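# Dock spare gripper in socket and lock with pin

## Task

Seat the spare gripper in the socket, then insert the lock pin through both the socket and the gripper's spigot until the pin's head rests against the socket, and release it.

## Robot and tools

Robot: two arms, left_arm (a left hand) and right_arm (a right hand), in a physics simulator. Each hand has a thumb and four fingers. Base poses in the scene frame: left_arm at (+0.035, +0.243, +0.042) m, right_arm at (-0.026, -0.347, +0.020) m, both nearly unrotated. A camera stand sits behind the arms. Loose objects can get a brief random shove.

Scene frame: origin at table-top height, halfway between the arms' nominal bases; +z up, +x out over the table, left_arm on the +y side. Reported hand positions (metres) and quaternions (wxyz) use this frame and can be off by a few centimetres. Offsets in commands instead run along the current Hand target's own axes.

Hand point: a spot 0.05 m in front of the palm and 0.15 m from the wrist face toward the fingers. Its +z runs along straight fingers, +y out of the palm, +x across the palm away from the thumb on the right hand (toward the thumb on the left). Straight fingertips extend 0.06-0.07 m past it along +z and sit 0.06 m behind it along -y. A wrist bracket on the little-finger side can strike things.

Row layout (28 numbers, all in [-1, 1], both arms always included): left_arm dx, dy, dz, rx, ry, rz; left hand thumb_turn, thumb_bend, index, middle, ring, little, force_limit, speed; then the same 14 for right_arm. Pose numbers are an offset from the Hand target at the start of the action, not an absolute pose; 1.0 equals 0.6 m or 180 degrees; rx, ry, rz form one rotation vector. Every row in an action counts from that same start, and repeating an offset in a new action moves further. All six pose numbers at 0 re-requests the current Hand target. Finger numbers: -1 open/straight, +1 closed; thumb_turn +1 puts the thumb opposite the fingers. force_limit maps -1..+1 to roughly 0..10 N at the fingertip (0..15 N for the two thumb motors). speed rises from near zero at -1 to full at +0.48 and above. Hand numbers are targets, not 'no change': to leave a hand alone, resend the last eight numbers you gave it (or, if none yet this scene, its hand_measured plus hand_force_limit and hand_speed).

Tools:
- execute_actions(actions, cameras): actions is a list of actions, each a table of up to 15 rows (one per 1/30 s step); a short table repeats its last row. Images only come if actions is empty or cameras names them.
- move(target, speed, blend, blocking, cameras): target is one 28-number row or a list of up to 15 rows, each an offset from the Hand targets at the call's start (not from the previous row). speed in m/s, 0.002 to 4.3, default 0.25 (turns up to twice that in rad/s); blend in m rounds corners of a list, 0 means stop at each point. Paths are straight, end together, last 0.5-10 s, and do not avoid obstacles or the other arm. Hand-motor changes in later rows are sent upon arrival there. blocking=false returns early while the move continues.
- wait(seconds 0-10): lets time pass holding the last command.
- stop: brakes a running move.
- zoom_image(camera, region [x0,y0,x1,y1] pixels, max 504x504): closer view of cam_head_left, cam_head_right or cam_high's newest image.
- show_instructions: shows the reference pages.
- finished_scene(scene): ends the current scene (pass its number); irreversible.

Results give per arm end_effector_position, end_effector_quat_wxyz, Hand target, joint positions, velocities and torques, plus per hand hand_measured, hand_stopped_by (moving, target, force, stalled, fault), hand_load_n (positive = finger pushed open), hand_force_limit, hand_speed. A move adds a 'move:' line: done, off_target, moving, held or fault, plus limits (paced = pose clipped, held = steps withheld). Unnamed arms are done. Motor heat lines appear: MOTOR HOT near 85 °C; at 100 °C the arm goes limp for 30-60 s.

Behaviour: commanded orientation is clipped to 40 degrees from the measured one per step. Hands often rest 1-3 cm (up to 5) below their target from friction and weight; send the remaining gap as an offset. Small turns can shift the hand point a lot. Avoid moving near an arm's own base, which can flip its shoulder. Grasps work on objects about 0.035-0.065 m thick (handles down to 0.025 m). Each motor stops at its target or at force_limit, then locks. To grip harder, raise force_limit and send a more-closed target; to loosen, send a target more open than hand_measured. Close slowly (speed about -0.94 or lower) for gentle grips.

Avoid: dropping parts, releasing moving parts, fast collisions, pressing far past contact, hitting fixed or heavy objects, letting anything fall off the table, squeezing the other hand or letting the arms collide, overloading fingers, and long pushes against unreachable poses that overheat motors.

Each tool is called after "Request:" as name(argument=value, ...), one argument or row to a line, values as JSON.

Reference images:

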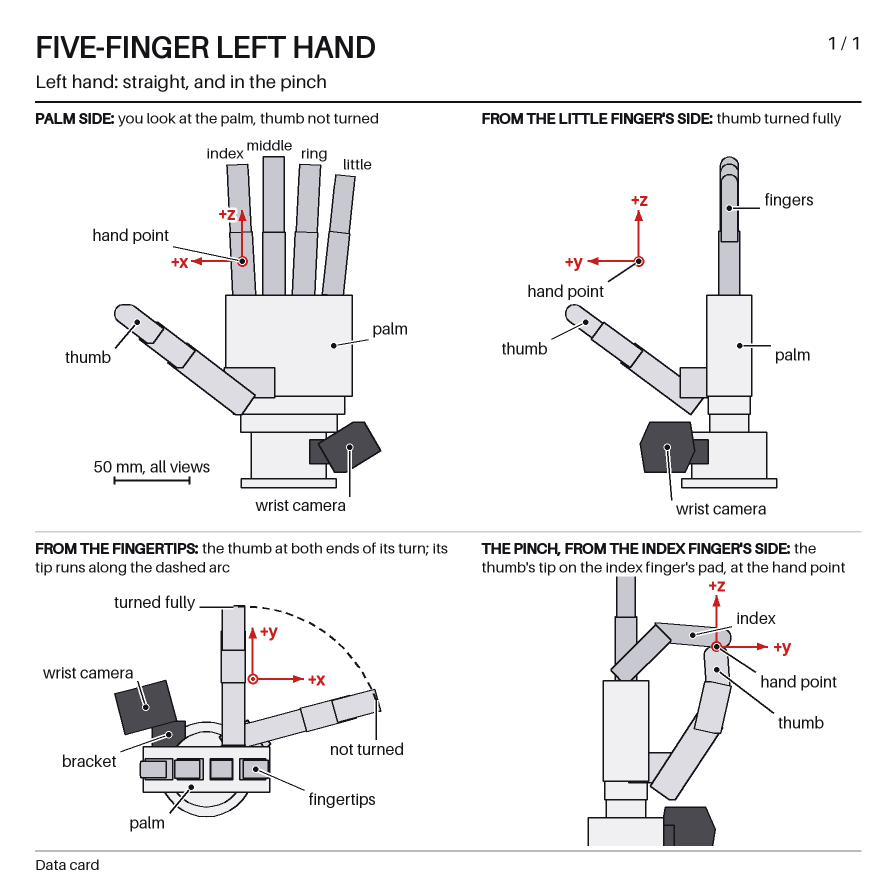

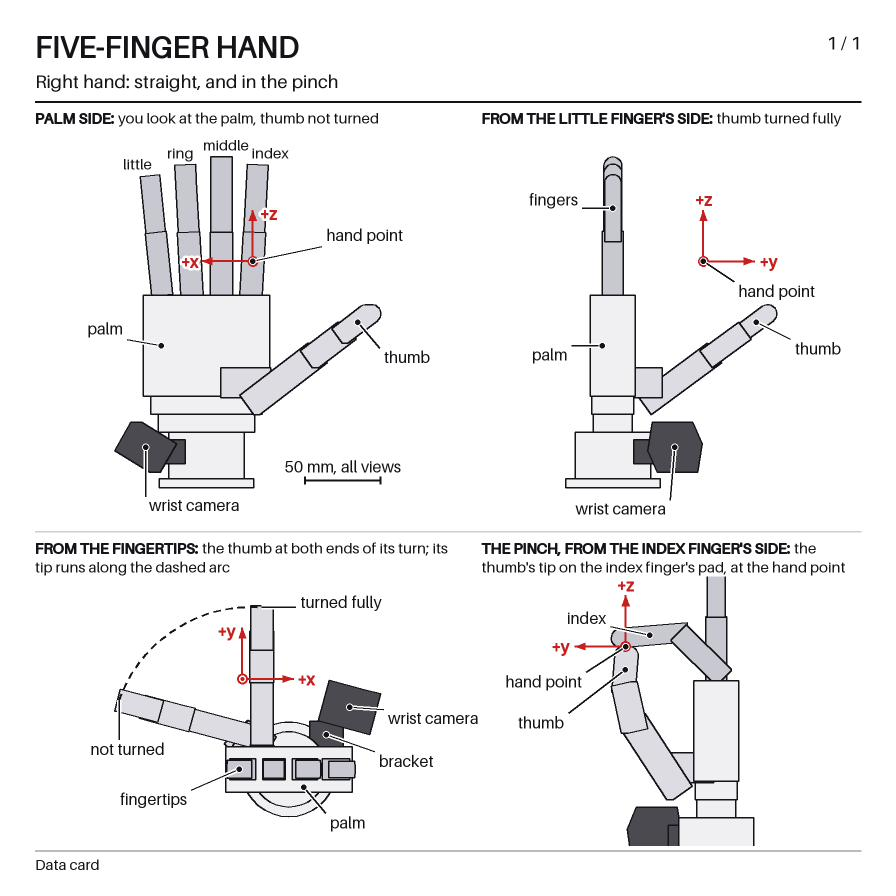

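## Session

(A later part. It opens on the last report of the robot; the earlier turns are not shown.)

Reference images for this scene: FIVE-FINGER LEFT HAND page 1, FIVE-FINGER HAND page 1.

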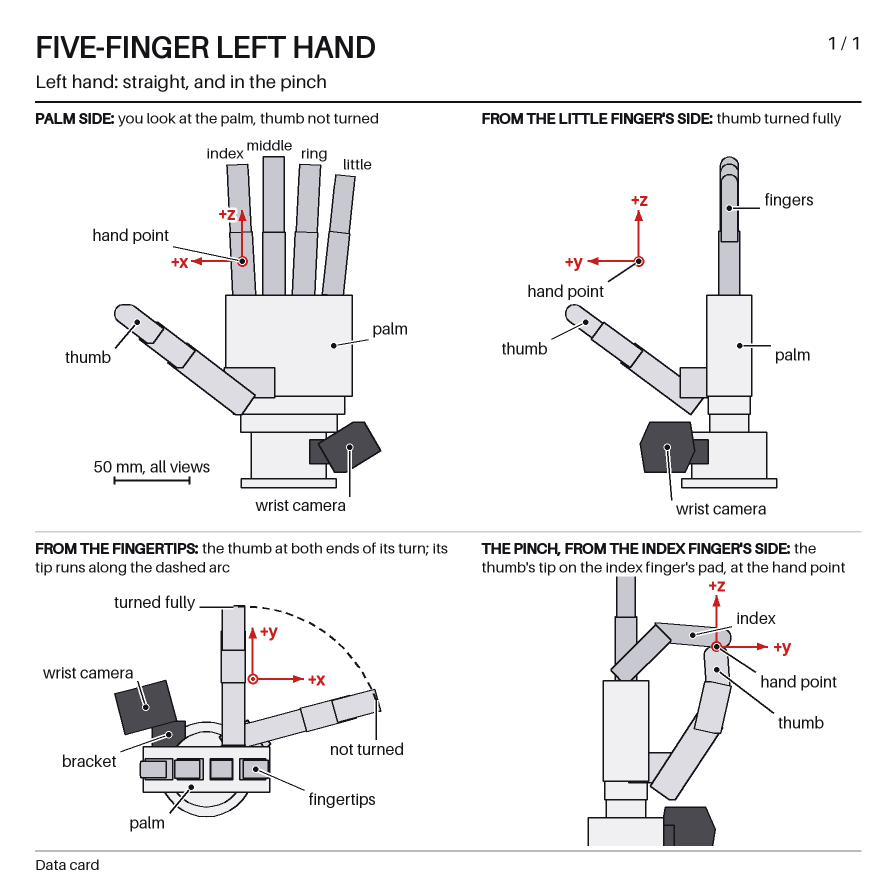

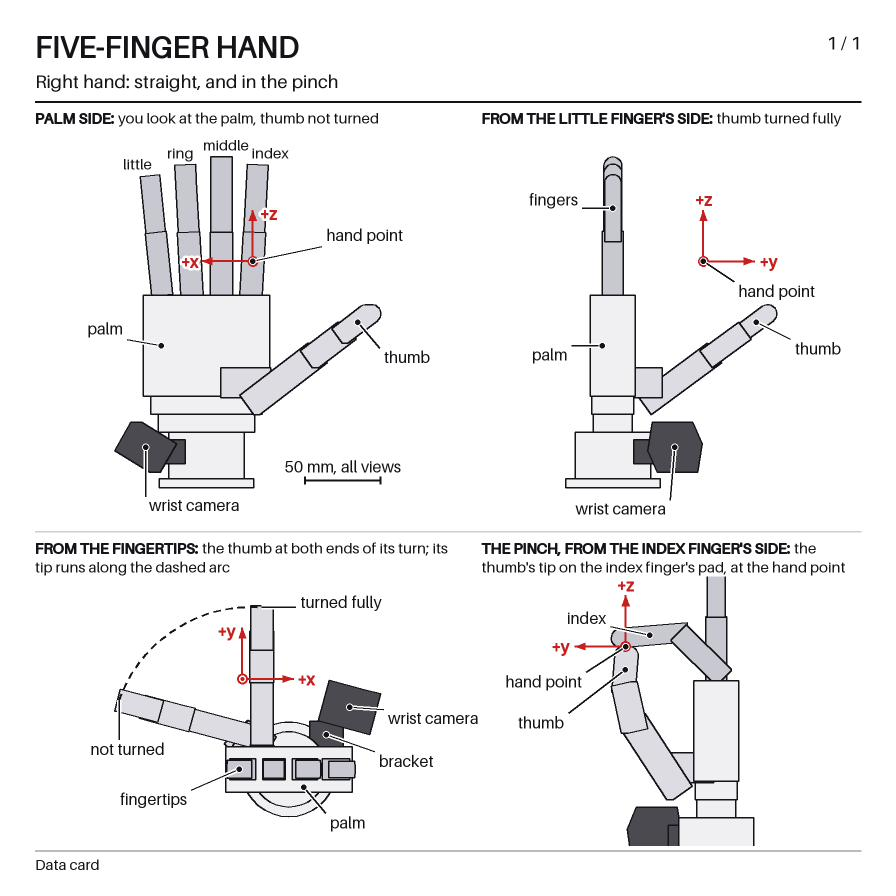

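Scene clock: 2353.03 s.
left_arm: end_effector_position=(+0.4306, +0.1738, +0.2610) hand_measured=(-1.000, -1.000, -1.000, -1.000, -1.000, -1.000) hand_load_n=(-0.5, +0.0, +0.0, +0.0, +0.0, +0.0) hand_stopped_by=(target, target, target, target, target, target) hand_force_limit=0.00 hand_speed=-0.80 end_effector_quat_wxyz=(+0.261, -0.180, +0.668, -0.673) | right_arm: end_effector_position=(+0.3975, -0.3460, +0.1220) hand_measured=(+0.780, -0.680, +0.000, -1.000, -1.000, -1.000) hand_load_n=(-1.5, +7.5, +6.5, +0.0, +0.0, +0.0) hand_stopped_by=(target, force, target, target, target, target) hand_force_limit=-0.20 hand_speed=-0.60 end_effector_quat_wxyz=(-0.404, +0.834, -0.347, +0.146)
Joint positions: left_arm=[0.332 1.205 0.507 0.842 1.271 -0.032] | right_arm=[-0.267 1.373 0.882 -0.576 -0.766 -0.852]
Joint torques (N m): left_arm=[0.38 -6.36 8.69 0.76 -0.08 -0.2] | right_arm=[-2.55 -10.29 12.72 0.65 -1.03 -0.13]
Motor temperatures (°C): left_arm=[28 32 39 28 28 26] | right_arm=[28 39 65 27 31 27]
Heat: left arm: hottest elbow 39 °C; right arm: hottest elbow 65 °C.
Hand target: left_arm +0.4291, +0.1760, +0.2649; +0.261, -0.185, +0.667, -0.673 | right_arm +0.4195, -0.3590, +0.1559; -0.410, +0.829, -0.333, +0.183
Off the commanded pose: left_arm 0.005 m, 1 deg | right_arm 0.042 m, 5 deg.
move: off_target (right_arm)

Request:
move(
  target=[0,0,0,0,0,0,-1,-1,-1,-1,-1,-1,0,-0.8,0.0691,-0.0034,-0.0002,0,0,0,0.78,0.2,0.0,-1,-1,-1,-0.2,-0.6],
  speed=0.03,
  cameras=["cam_head_left","cam_high"],
)

Request:
zoom_image(
  camera="cam_head_left",
  region=[490, 215, 560, 285],
)

Request:
zoom_image(
  camera="cam_high",
  region=[110, 270, 190, 360],
)

Scene clock: 2362.77 s.
left_arm: end_effector_position=(+0.4306, +0.1738, +0.2610) hand_measured=(-1.000, -1.000, -1.000, -1.000, -1.000, -1.000) hand_load_n=(+0.0, -0.5, +0.0, +0.0, +0.0, +0.0) hand_stopped_by=(target, target, target, target, target, target) hand_force_limit=0.00 hand_speed=-0.80 end_effector_quat_wxyz=(+0.261, -0.180, +0.668, -0.673) | right_arm: end_effector_position=(+0.4282, -0.3734, +0.1363) hand_measured=(+0.780, -0.680, +0.000, -1.000, -1.000, -1.000) hand_load_n=(-1.5, +7.5, +6.5, +0.0, +0.0, +0.0) hand_stopped_by=(target, force, target, target, target, target) hand_force_limit=-0.20 hand_speed=-0.60 end_effector_quat_wxyz=(-0.406, +0.832, -0.342, +0.159)
Joint positions: left_arm=[0.332 1.205 0.507 0.842 1.271 -0.032] | right_arm=[-0.311 1.44 0.99 -0.624 -0.789 -0.901]
Joint torques (N m): left_arm=[0.38 -6.24 8.7 0.77 -0.08 -0.2] | right_arm=[-2.32 -9 13.15 0.64 -1.05 -0.14]
Motor temperatures (°C): left_arm=[28 32 39 28 28 26] | right_arm=[28 39 67 27 31 27]
Heat: left arm: hottest elbow 39 °C; right arm: hottest elbow 67 °C.
Hand target: left_arm +0.4291, +0.1760, +0.2649; +0.261, -0.185, +0.667, -0.673 | right_arm +0.4497, -0.3873, +0.1590; -0.410, +0.829, -0.333, +0.183
Off the commanded pose: left_arm 0.005 m, 1 deg | right_arm 0.034 m, 3 deg.
move: off_target (right_arm)
Images, in order (width x height): cam_head_left 672x504, cam_high 672x504.

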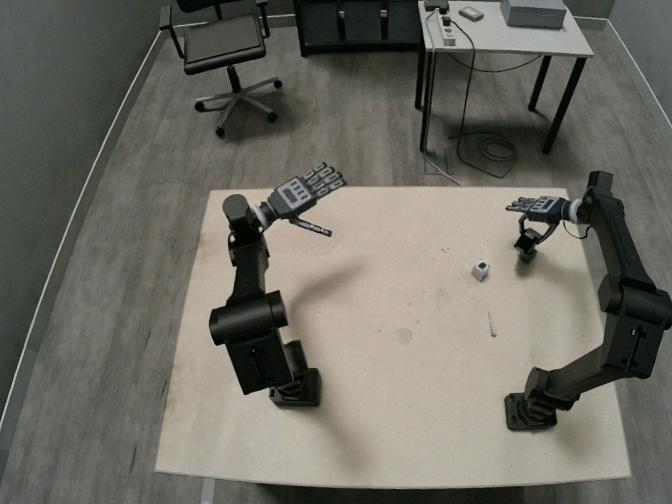

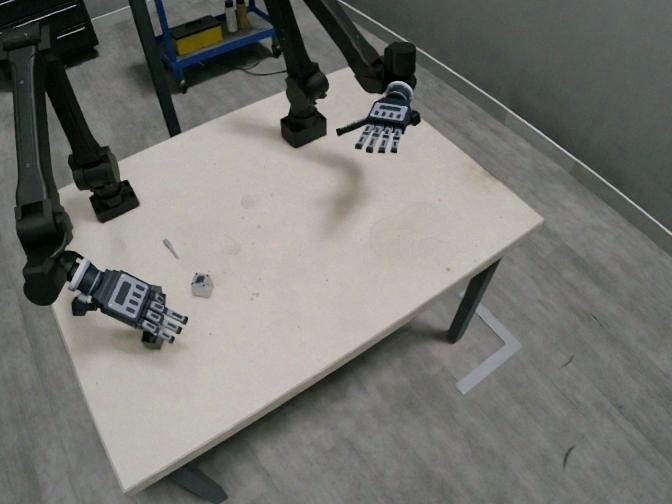

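Scaled by 7.200 from the camera's 672x504 image, which has a finer 960x720 frame.

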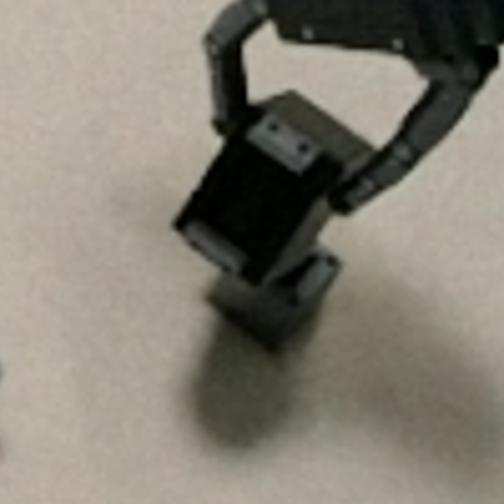

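Scaled by 5.600 from the camera's 672x504 image, which has a finer 960x720 frame.

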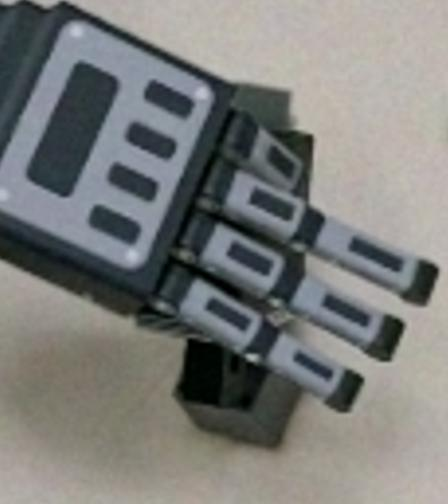

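Request:
zoom_image(
  camera="cam_head_left",
  region=[510, 230, 545, 265],
)

Request:
zoom_image(
  camera="cam_high",
  region=[130, 315, 175, 355],
)

Scaled by 14.400 from the camera's 672x504 image, which has a finer 960x720 frame.

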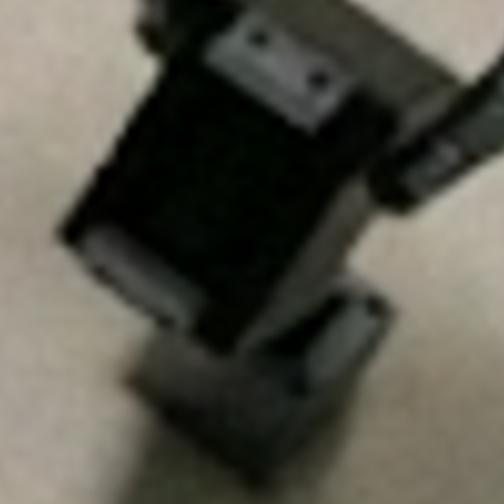

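Scaled by 11.200 from the camera's 672x504 image, which has a finer 960x720 frame.

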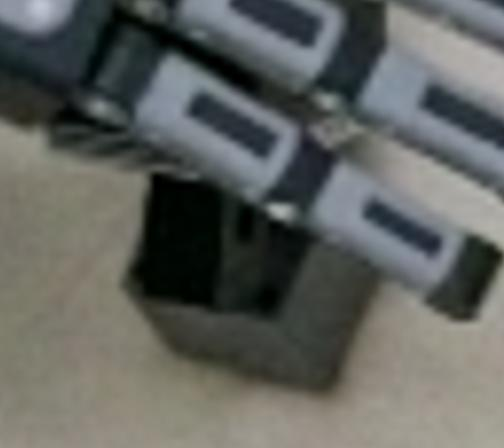

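Request:
move(
  target=[0,0,0,0,0,0,-1,-1,-1,-1,-1,-1,0,-0.8,-0.0629,0.0256,0.0348,-0.0095,-0.0055,0.01,0.78,0.2,0.0,-1,-1,-1,-0.2,-0.6],
  speed=0.03,
  cameras=["cam_head_left","cam_high"],
)

Request:
zoom_image(
  camera="cam_head_left",
  region=[510, 230, 545, 265],
)

Request:
zoom_image(
  camera="cam_high",
  region=[130, 315, 175, 355],
)

Scene clock: 2404.30 s.
left_arm: end_effector_position=(+0.4306, +0.1738, +0.2610) hand_measured=(-1.000, -1.000, -1.000, -1.000, -1.000, -1.000) hand_load_n=(+0.0, +0.0, +0.0, +0.0, +0.0, +0.0) hand_stopped_by=(target, target, target, target, target, target) hand_force_limit=0.00 hand_speed=-0.80 end_effector_quat_wxyz=(+0.261, -0.180, +0.668, -0.673) | right_arm: end_effector_position=(+0.4204, -0.3625, +0.1187) hand_measured=(+0.780, -0.680, +0.000, -1.000, -1.000, -1.000) hand_load_n=(-1.0, +8.0, +6.5, +0.0, +0.0, +0.0) hand_stopped_by=(target, force, target, target, target, target) hand_force_limit=-0.20 hand_speed=-0.60 end_effector_quat_wxyz=(-0.397, +0.833, -0.355, +0.149)
Joint positions: left_arm=[0.332 1.205 0.507 0.842 1.271 -0.032] | right_arm=[-0.285 1.44 0.945 -0.578 -0.756 -0.857]
Joint torques (N m): left_arm=[0.44 -6.24 8.7 0.76 -0.08 -0.2] | right_arm=[0.85 -10.81 8.73 1.62 -0.67 0.13]
Motor temperatures (°C): left_arm=[28 32 39 28 28 26] | right_arm=[28 40 66 27 31 27]
Heat: left arm: hottest elbow 39 °C; right arm: hottest elbow 66 °C.
Hand target: left_arm +0.4291, +0.1760, +0.2649; +0.261, -0.185, +0.667, -0.673 | right_arm +0.4287, -0.3560, +0.1330; -0.403, +0.831, -0.346, +0.165
Off the commanded pose: left_arm 0.005 m, 1 deg | right_arm 0.018 m, 2 deg.
move: off_target (right_arm)
Images, in order (width x height): cam_head_left 672x504, cam_high 672x504.

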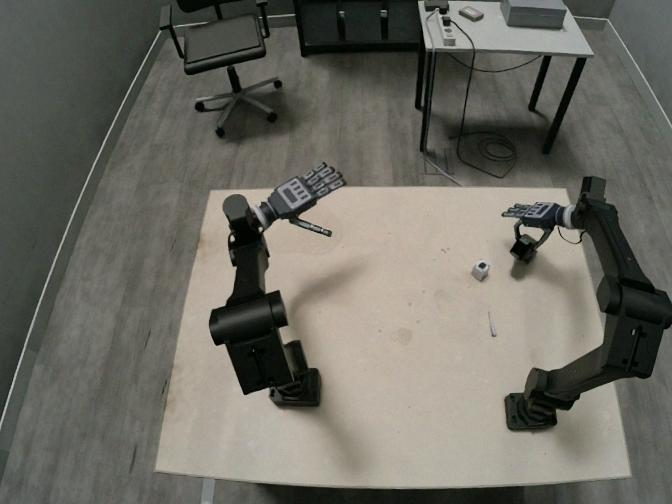

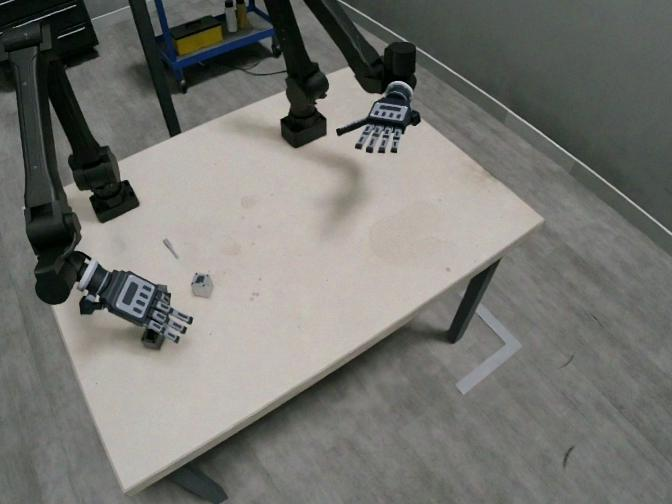

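Scaled by 14.400 from the camera's 672x504 image, which has a finer 960x720 frame.

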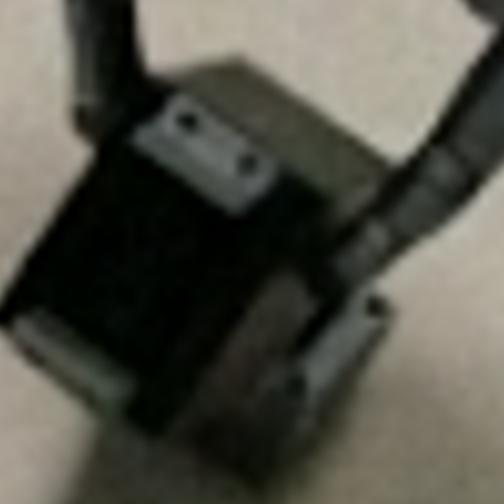

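Scaled by 11.200 from the camera's 672x504 image, which has a finer 960x720 frame.

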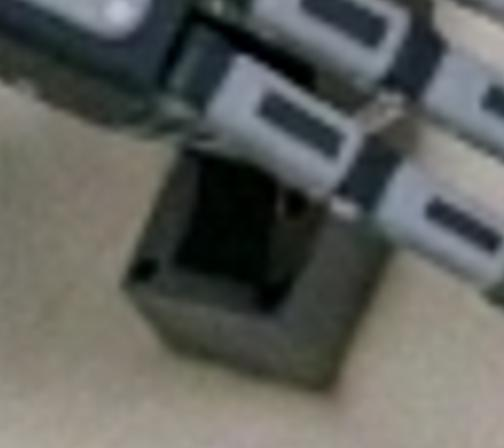

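Request:
move(
  target=[0,0,0,0,0,0,-1,-1,-1,-1,-1,-1,0,-0.8,-0.0262,0.0008,-0.009,0,0,0,0.78,0.2,0.0,-1,-1,-1,-0.2,-0.6],
  speed=0.03,
  cameras=["cam_head_left","cam_high"],
)

Request:
zoom_image(
  camera="cam_head_left",
  region=[510, 230, 545, 265],
)

Request:
zoom_image(
  camera="cam_high",
  region=[130, 315, 175, 355],
)

Scene clock: 2464.47 s.
left_arm: end_effector_position=(+0.4306, +0.1738, +0.2610) hand_measured=(-1.000, -1.000, -1.000, -1.000, -1.000, -1.000) hand_load_n=(-0.5, +0.0, +0.0, +0.0, +0.0, +0.0) hand_stopped_by=(target, target, target, target, target, target) hand_force_limit=0.00 hand_speed=-0.80 end_effector_quat_wxyz=(+0.261, -0.180, +0.668, -0.673) | right_arm: end_effector_position=(+0.4065, -0.3547, +0.1192) hand_measured=(+0.780, -0.680, +0.000, -1.000, -1.000, -1.000) hand_load_n=(-1.5, +7.5, +6.5, +0.0, +0.0, +0.0) hand_stopped_by=(target, force, target, target, target, target) hand_force_limit=-0.20 hand_speed=-0.60 end_effector_quat_wxyz=(-0.397, +0.833, -0.357, +0.146)
Joint positions: left_arm=[0.332 1.205 0.507 0.842 1.271 -0.032] | right_arm=[-0.276 1.402 0.907 -0.578 -0.751 -0.846]
Joint torques (N m): left_arm=[0.38 -6.24 8.7 0.77 -0.08 -0.21] | right_arm=[1.03 -10.87 8.65 1.65 -0.67 0.11]
Motor temperatures (°C): left_arm=[28 32 39 28 28 26] | right_arm=[28 41 61 27 30 27]
Heat: left arm: hottest elbow 39 °C; right arm: hottest elbow 61 °C.
Hand target: left_arm +0.4291, +0.1760, +0.2649; +0.261, -0.185, +0.667, -0.673 | right_arm +0.4144, -0.3481, +0.1361; -0.403, +0.831, -0.346, +0.164
Off the commanded pose: left_arm 0.005 m, 1 deg | right_arm 0.020 m, 3 deg.
move: off_target (right_arm)
Images, in order (width x height): cam_head_left 672x504, cam_high 672x504.

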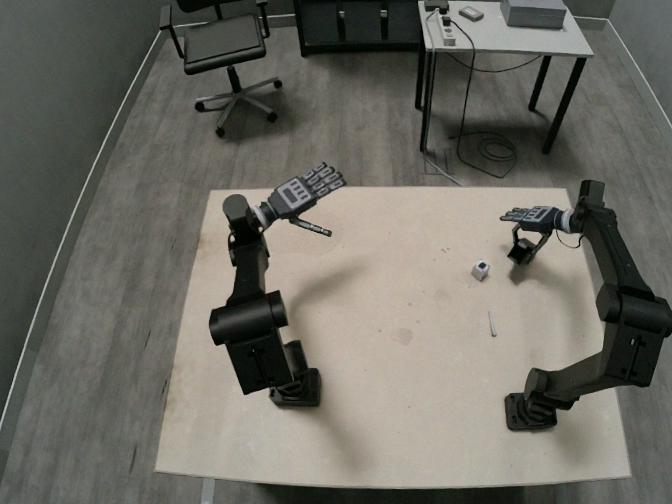

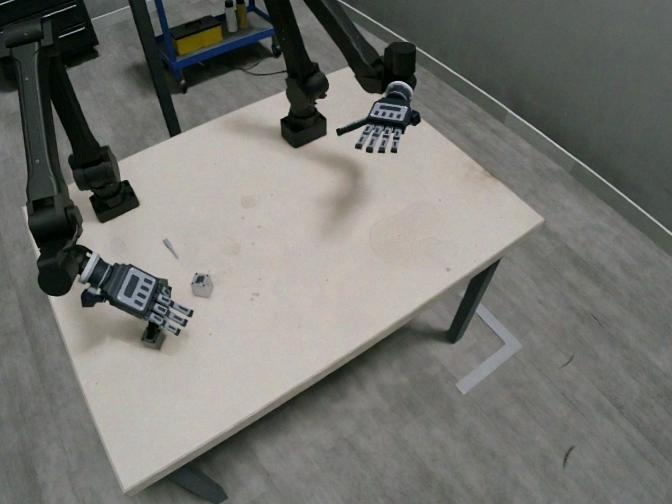

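Scaled by 14.400 from the camera's 672x504 image, which has a finer 960x720 frame.

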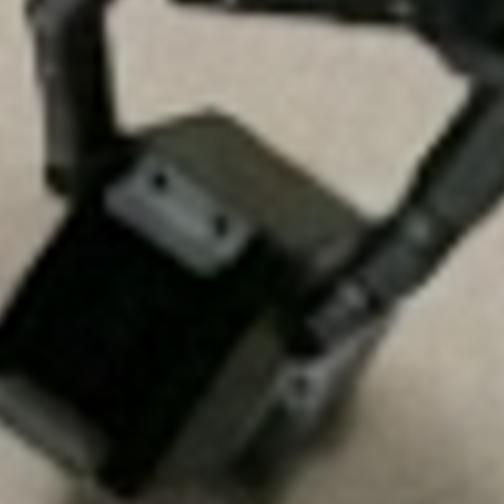

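Scaled by 11.200 from the camera's 672x504 image, which has a finer 960x720 frame.

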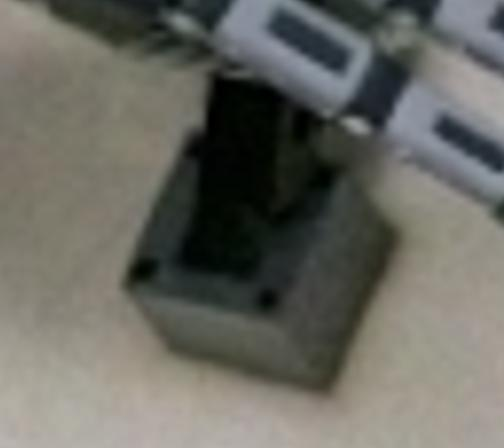

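Request:
move(
  target=[0,0,0,0,0,0,-1,-1,-1,-1,-1,-1,0,-0.8,0,0.0183,0.0145,0,0,0,0.78,0.2,0.0,-1,-1,-1,-0.2,-0.6],
  speed=0.03,
  cameras=["cam_head_left","cam_high"],
)

Request:
zoom_image(
  camera="cam_high",
  region=[130, 315, 175, 355],
)

Scene clock: 2489.17 s.
left_arm: end_effector_position=(+0.4306, +0.1738, +0.2610) hand_measured=(-1.000, -1.000, -1.000, -1.000, -1.000, -1.000) hand_load_n=(+0.0, +0.0, +0.0, -0.5, -0.5, +0.0) hand_stopped_by=(target, target, target, target, target, target) hand_force_limit=0.00 hand_speed=-0.80 end_effector_quat_wxyz=(+0.261, -0.180, +0.668, -0.673) | right_arm: end_effector_position=(+0.4069, -0.3546, +0.1132) hand_measured=(+0.780, -0.680, +0.000, -1.000, -1.000, -1.000) hand_load_n=(-1.0, +8.0, +6.0, +0.0, +0.0, +0.0) hand_stopped_by=(target, force, target, target, target, target) hand_force_limit=-0.20 hand_speed=-0.60 end_effector_quat_wxyz=(-0.398, +0.832, -0.354, +0.154)
Joint positions: left_arm=[0.332 1.205 0.507 0.842 1.271 -0.032] | right_arm=[-0.276 1.402 0.886 -0.537 -0.751 -0.844]
Joint torques (N m): left_arm=[0.38 -6.24 8.7 0.76 -0.08 -0.2] | right_arm=[0.91 -9.47 8.42 1.54 -0.64 0.13]
Motor temperatures (°C): left_arm=[28 32 39 28 28 26] | right_arm=[28 41 58 27 30 27]
Heat: left arm: hottest elbow 39 °C; right arm: hottest elbow 58 °C.
Hand target: left_arm +0.4291, +0.1760, +0.2649; +0.261, -0.185, +0.667, -0.673 | right_arm +0.4144, -0.3479, +0.1220; -0.403, +0.831, -0.346, +0.164
Off the commanded pose: left_arm 0.005 m, 1 deg | right_arm 0.013 m, 2 deg.
move: off_target (right_arm)
Images, in order (width x height): cam_head_left 672x504, cam_high 672x504.

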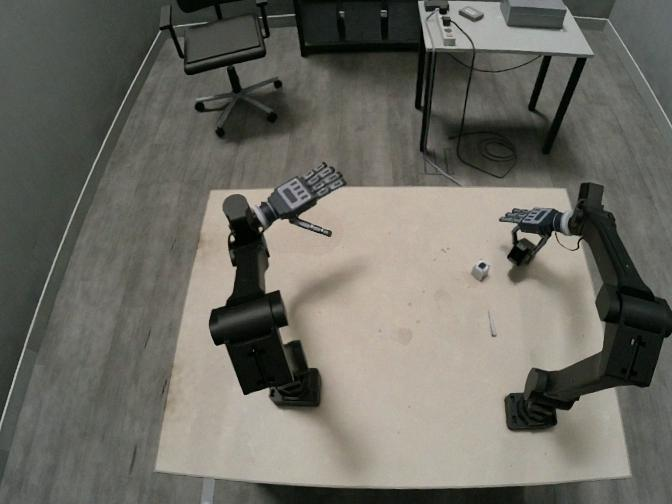

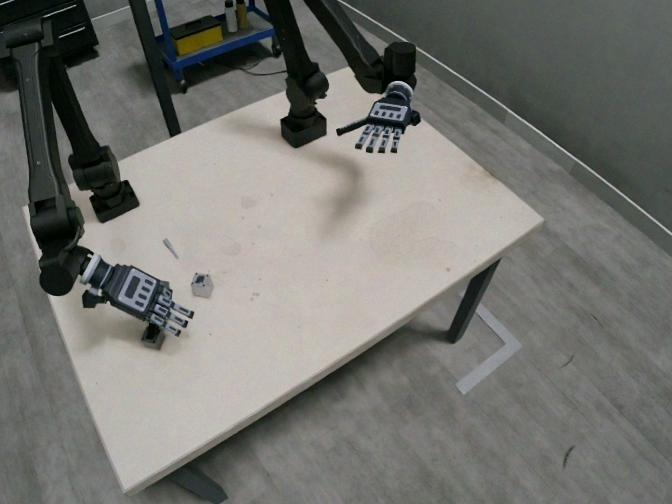

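Scaled by 11.200 from the camera's 672x504 image, which has a finer 960x720 frame.

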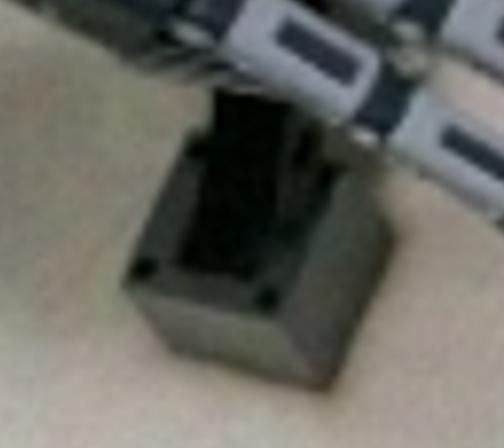

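Request:
move(
  target=[
    [0,0,0,0,0,0,-1,-1,-1,-1,-1,-1,0,-0.8,0,0.0065,0.0052,0,0,0,0.78,0.2,0.0,-1,-1,-1,-0.2,-0.6],
    [0,0,0,0,0,0,-1,-1,-1,-1,-1,-1,0,-0.8,0.028,0.0,0.0,0,0,0,0.78,0.2,0.0,-1,-1,-1,-0.2,-0.6],
  ],
  speed=0.03,
  cameras=["cam_head_left","cam_high"],
)

Request:
zoom_image(
  camera="cam_high",
  region=[130, 315, 175, 355],
)

Request:
zoom_image(
  camera="cam_head_left",
  region=[505, 225, 545, 265],
)

Scene clock: 2498.60 s.
left_arm: end_effector_position=(+0.4306, +0.1738, +0.2610) hand_measured=(-1.000, -1.000, -1.000, -1.000, -1.000, -1.000) hand_load_n=(+0.0, +0.0, +0.0, +0.0, +0.0, +0.0) hand_stopped_by=(target, target, target, target, target, target) hand_force_limit=0.00 hand_speed=-0.80 end_effector_quat_wxyz=(+0.261, -0.180, +0.668, -0.673) | right_arm: end_effector_position=(+0.4053, -0.3537, +0.1033) hand_measured=(+0.780, -0.680, +0.000, -1.000, -1.000, -1.000) hand_load_n=(-1.5, +8.0, +6.5, +0.0, +0.0, +0.0) hand_stopped_by=(target, force, target, target, target, target) hand_force_limit=-0.20 hand_speed=-0.60 end_effector_quat_wxyz=(-0.398, +0.832, -0.357, +0.146)
Joint positions: left_arm=[0.332 1.205 0.507 0.842 1.271 -0.032] | right_arm=[-0.276 1.422 0.878 -0.527 -0.754 -0.844]
Joint torques (N m): left_arm=[0.38 -6.36 8.7 0.76 -0.08 -0.2] | right_arm=[-0.91 -8.41 12.25 0.55 -0.95 -0.11]
Motor temperatures (°C): left_arm=[28 32 39 28 28 26] | right_arm=[28 40 58 27 30 27]
Heat: left arm: hottest elbow 39 °C; right arm: hottest elbow 58 °C.
Hand target: left_arm +0.4291, +0.1760, +0.2649; +0.261, -0.185, +0.667, -0.673 | right_arm +0.4262, -0.3599, +0.1219; -0.403, +0.831, -0.346, +0.164
Off the commanded pose: left_arm 0.005 m, 1 deg | right_arm 0.029 m, 3 deg.
move: off_target (right_arm)
Images, in order (width x height): cam_head_left 672x504, cam_high 672x504.

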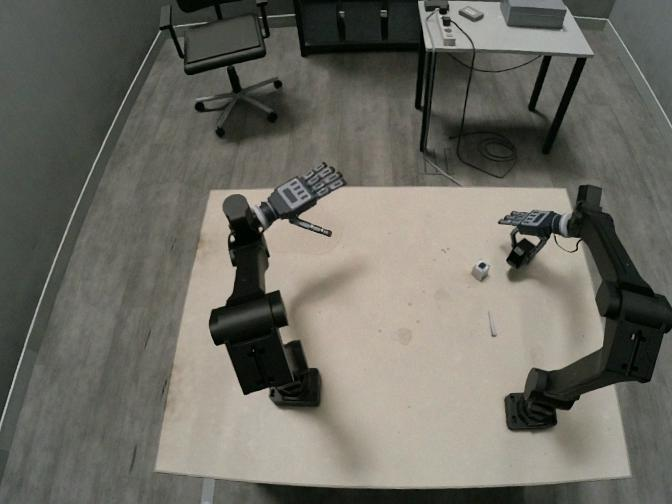

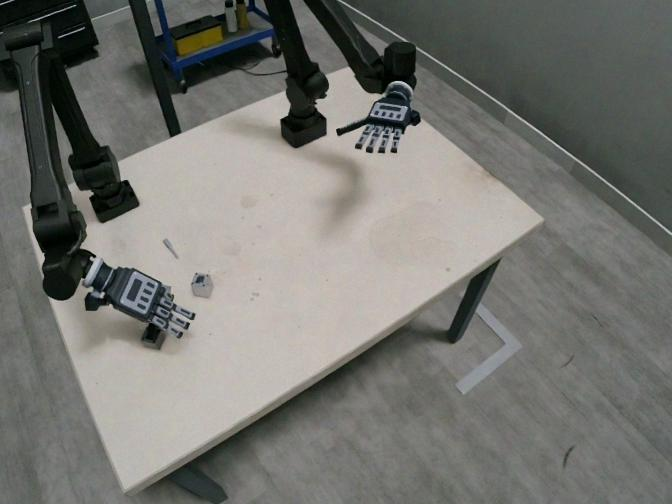

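Scaled by 11.200 from the camera's 672x504 image, which has a finer 960x720 frame.

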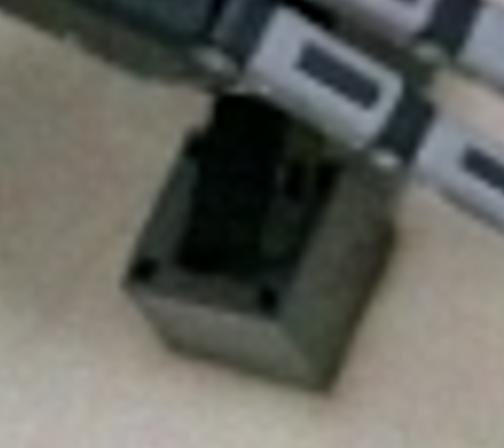

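Scaled by 12.600 from the camera's 672x504 image, which has a finer 960x720 frame.

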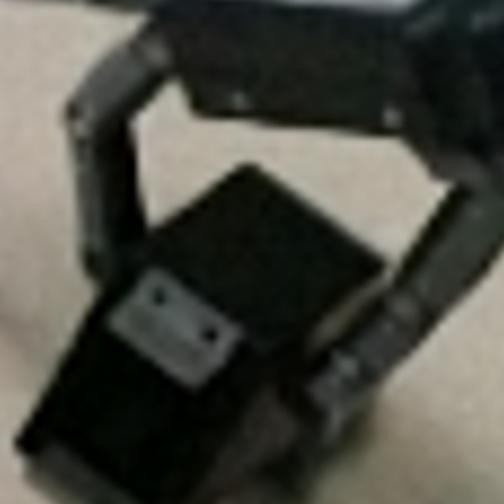

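Request:
move(
  target=[0,0,0,0,0,0,-1,-1,-1,-1,-1,-1,0,-0.8,0.03,-0.0157,-0.0124,0,0,0,0.78,0.2,0.0,-1,-1,-1,-0.2,-0.6],
  speed=0.03,
  cameras=["cam_head_left","cam_high"],
)

Request:
zoom_image(
  camera="cam_high",
  region=[130, 315, 175, 355],
)

Request:
zoom_image(
  camera="cam_head_left",
  region=[505, 225, 545, 265],
)

Scene clock: 2506.20 s.
left_arm: end_effector_position=(+0.4306, +0.1738, +0.2610) hand_measured=(-1.000, -1.000, -1.000, -1.000, -1.000, -1.000) hand_load_n=(+0.0, +0.0, +0.0, +0.0, +0.0, +0.0) hand_stopped_by=(target, target, target, target, target, target) hand_force_limit=0.00 hand_speed=-0.80 end_effector_quat_wxyz=(+0.261, -0.180, +0.668, -0.673) | right_arm: end_effector_position=(+0.4168, -0.3591, +0.1131) hand_measured=(+0.780, -0.680, +0.000, -1.000, -1.000, -1.000) hand_load_n=(-1.5, +7.5, +6.5, +0.0, +0.0, +0.0) hand_stopped_by=(target, force, target, target, target, target) hand_force_limit=-0.20 hand_speed=-0.60 end_effector_quat_wxyz=(-0.399, +0.835, -0.353, +0.141)
Joint positions: left_arm=[0.332 1.205 0.507 0.842 1.271 -0.032] | right_arm=[-0.281 1.448 0.939 -0.583 -0.762 -0.867]
Joint torques (N m): left_arm=[0.32 -6.3 8.7 0.77 -0.08 -0.21] | right_arm=[-2.37 -9.64 12.75 0.7 -1.04 -0.14]
Motor temperatures (°C): left_arm=[28 32 39 28 28 26] | right_arm=[28 40 59 27 30 27]
Heat: left arm: hottest elbow 39 °C; right arm: hottest elbow 59 °C.
Hand target: left_arm +0.4291, +0.1760, +0.2649; +0.261, -0.185, +0.667, -0.673 | right_arm +0.4389, -0.3725, +0.1338; -0.403, +0.831, -0.346, +0.164
Off the commanded pose: left_arm 0.005 m, 1 deg | right_arm 0.033 m, 3 deg.
move: off_target (right_arm)
Images, in order (width x height): cam_head_left 672x504, cam_high 672x504.

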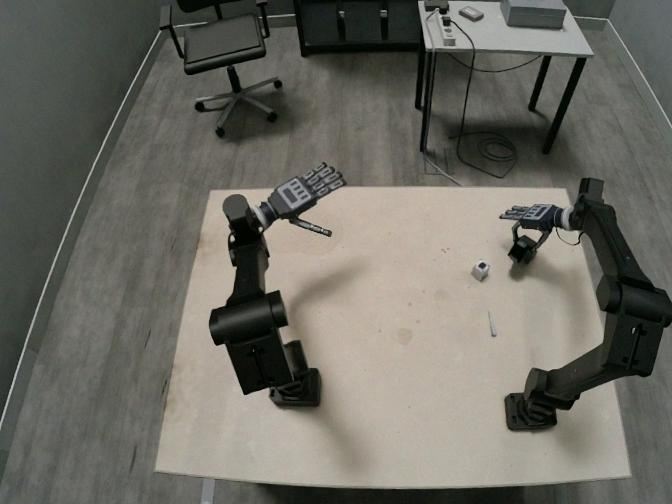

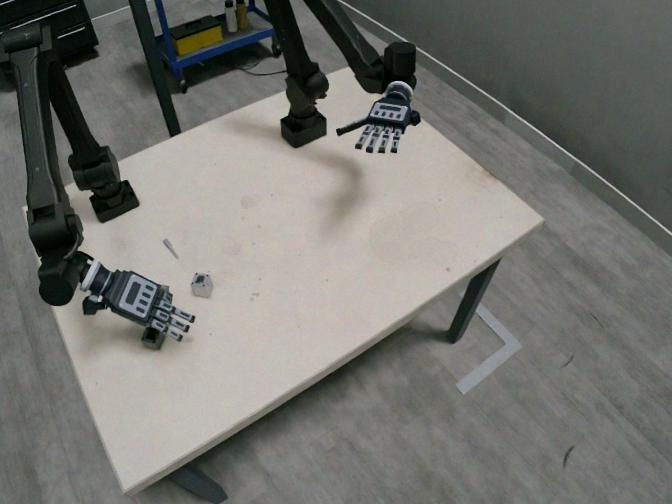

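Scaled by 11.200 from the camera's 672x504 image, which has a finer 960x720 frame.

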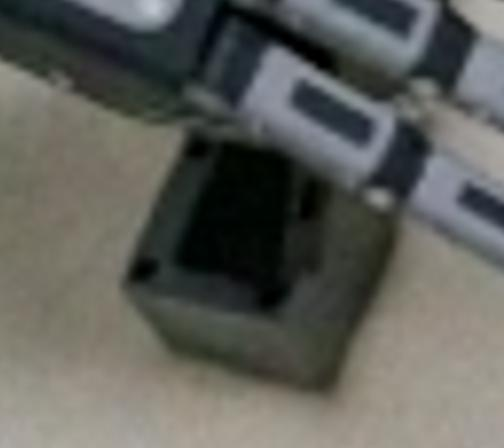

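Scaled by 12.600 from the camera's 672x504 image, which has a finer 960x720 frame.

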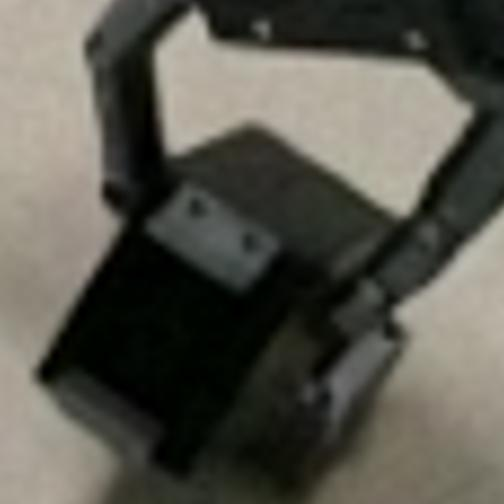

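Request:
move(
  target=[0,0,0,0,0,0,-1,-1,-1,-1,-1,-1,0,-0.8,0.03,-0.0111,-0.0088,0,0,0,0.78,0.2,0.0,-1,-1,-1,-0.2,-0.6],
  speed=0.03,
  cameras=["cam_head_left","cam_high"],
)

Request:
zoom_image(
  camera="cam_high",
  region=[130, 315, 175, 355],
)

Request:
zoom_image(
  camera="cam_head_left",
  region=[505, 225, 545, 265],
)

Scene clock: 2513.37 s.
left_arm: end_effector_position=(+0.4306, +0.1738, +0.2610) hand_measured=(-1.000, -1.000, -1.000, -1.000, -1.000, -1.000) hand_load_n=(+0.0, +0.0, +0.0, +0.0, +0.0, +0.0) hand_stopped_by=(target, target, target, target, target, target) hand_force_limit=0.00 hand_speed=-0.80 end_effector_quat_wxyz=(+0.261, -0.180, +0.668, -0.673) | right_arm: end_effector_position=(+0.4300, -0.3715, +0.1211) hand_measured=(+0.780, -0.680, +0.000, -1.000, -1.000, -1.000) hand_load_n=(-1.5, +7.5, +6.5, +0.0, +0.0, +0.0) hand_stopped_by=(target, force, target, target, target, target) hand_force_limit=-0.20 hand_speed=-0.60 end_effector_quat_wxyz=(-0.399, +0.835, -0.353, +0.141)
Joint positions: left_arm=[0.332 1.205 0.507 0.842 1.271 -0.032] | right_arm=[-0.3 1.481 0.999 -0.627 -0.771 -0.89]
Joint torques (N m): left_arm=[0.38 -6.24 8.7 0.77 -0.08 -0.21] | right_arm=[-2.08 -9.76 12.9 0.58 -1.05 -0.12]
Motor temperatures (°C): left_arm=[28 32 39 28 28 26] | right_arm=[28 40 62 27 31 27]
Heat: left arm: hottest elbow 39 °C; right arm: hottest elbow 62 °C.
Hand target: left_arm +0.4291, +0.1760, +0.2649; +0.261, -0.185, +0.667, -0.673 | right_arm +0.4517, -0.3853, +0.1422; -0.403, +0.831, -0.346, +0.164
Off the commanded pose: left_arm 0.005 m, 1 deg | right_arm 0.033 m, 3 deg.
move: off_target (right_arm)
Images, in order (width x height): cam_head_left 672x504, cam_high 672x504.

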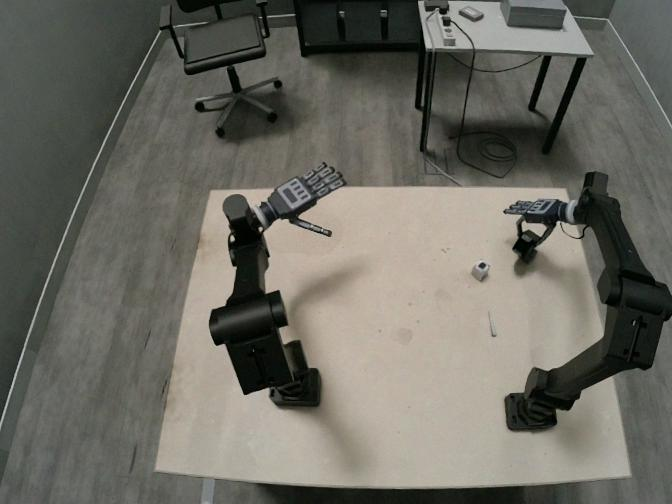

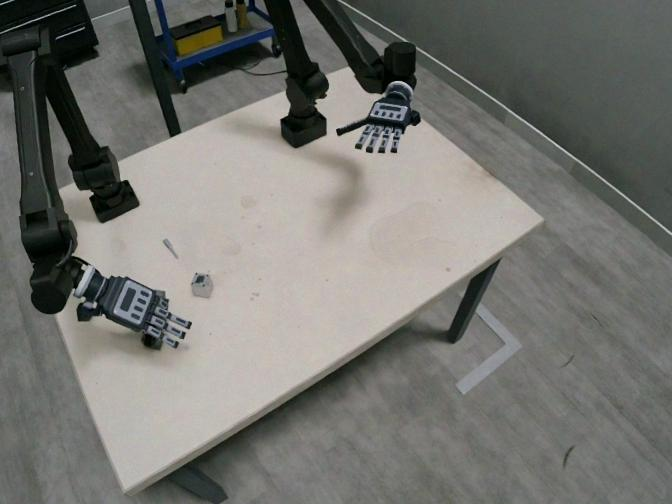

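Scaled by 11.200 from the camera's 672x504 image, which has a finer 960x720 frame.

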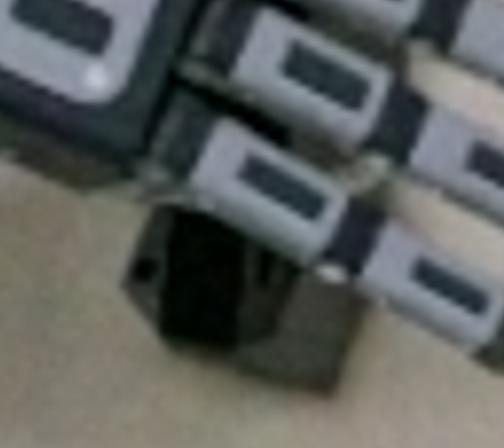

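Scaled by 12.600 from the camera's 672x504 image, which has a finer 960x720 frame.

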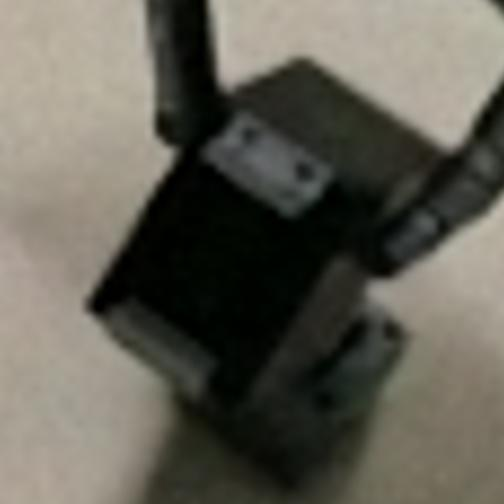

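Request:
move(
  target=[
    [0,0,0,0,0,0,-1,-1,-1,-1,-1,-1,0,-0.8,0,-0.0167,-0.0132,0,0,0,0.78,0.2,0.0,-1,-1,-1,-0.2,-0.6],
    [0,0,0,0,0,0,-1,-1,-1,-1,-1,-1,0,-0.8,-0.0888,0.0005,0.001,0,0,0,0.78,0.2,0.0,-1,-1,-1,-0.2,-0.6],
  ],
  speed=0.05,
  cameras=["cam_head_left","cam_high"],
)

Request:
zoom_image(
  camera="cam_high",
  region=[130, 315, 175, 355],
)

Request:
zoom_image(
  camera="cam_head_left",
  region=[500, 220, 545, 265],
)

Scene clock: 2550.97 s.
left_arm: end_effector_position=(+0.4306, +0.1738, +0.2610) hand_measured=(-1.000, -1.000, -1.000, -1.000, -1.000, -1.000) hand_load_n=(+0.0, +0.0, +0.0, +0.0, +0.0, +0.0) hand_stopped_by=(target, target, target, target, target, target) hand_force_limit=0.00 hand_speed=-0.80 end_effector_quat_wxyz=(+0.261, -0.180, +0.668, -0.673) | right_arm: end_effector_position=(+0.4064, -0.3535, +0.1247) hand_measured=(+0.780, -0.680, +0.000, -1.000, -1.000, -1.000) hand_load_n=(-1.5, +8.0, +6.0, +0.0, +0.0, +0.0) hand_stopped_by=(target, force, target, target, target, target) hand_force_limit=-0.20 hand_speed=-0.60 end_effector_quat_wxyz=(-0.397, +0.833, -0.357, +0.145)
Joint positions: left_arm=[0.332 1.205 0.507 0.842 1.271 -0.032] | right_arm=[-0.274 1.395 0.916 -0.595 -0.751 -0.845]
Joint torques (N m): left_arm=[0.32 -6.3 8.7 0.77 -0.08 -0.2] | right_arm=[1.08 -10.93 8.72 1.61 -0.67 0.19]
Motor temperatures (°C): left_arm=[28 32 39 28 28 26] | right_arm=[28 39 71 27 31 27]
Heat: left arm: hottest elbow 39 °C; right arm: hottest elbow 71 °C.
Hand target: left_arm +0.4291, +0.1760, +0.2649; +0.261, -0.185, +0.667, -0.673 | right_arm +0.4143, -0.3474, +0.1419; -0.403, +0.831, -0.346, +0.164
Off the commanded pose: left_arm 0.005 m, 1 deg | right_arm 0.020 m, 3 deg.
move: off_target (right_arm)
Images, in order (width x height): cam_head_left 672x504, cam_high 672x504.

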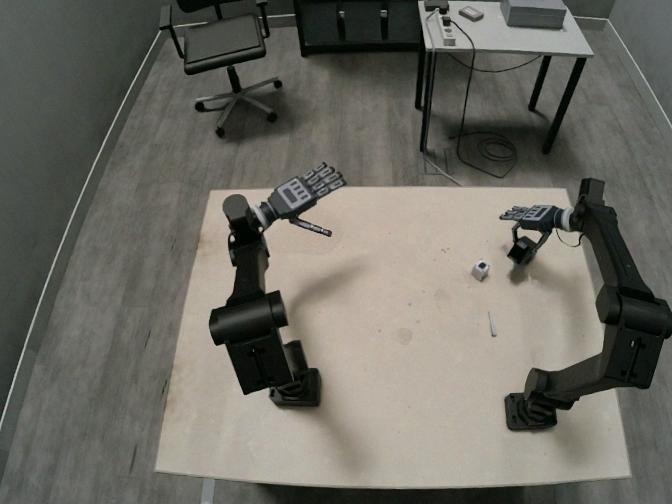

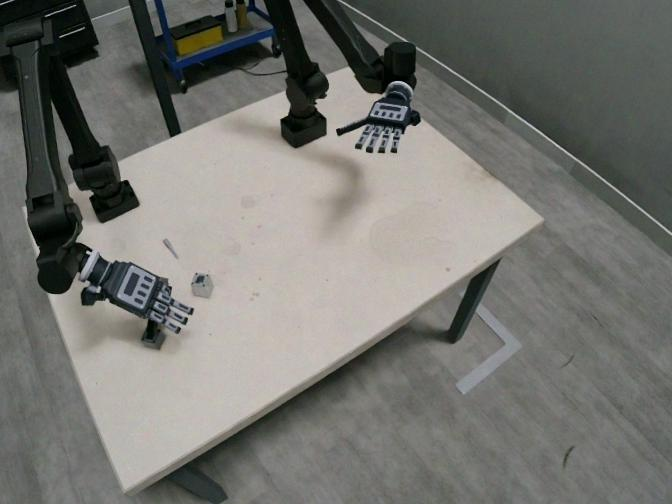

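Scaled by 11.200 from the camera's 672x504 image, which has a finer 960x720 frame.

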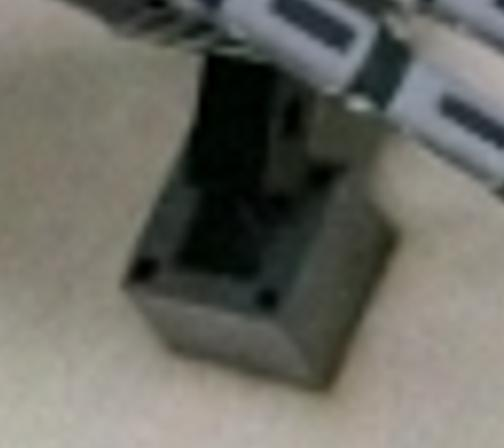

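Scaled by 11.200 from the camera's 672x504 image, which has a finer 960x720 frame.

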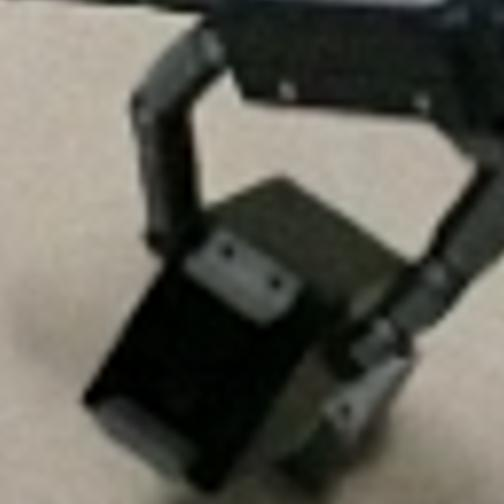

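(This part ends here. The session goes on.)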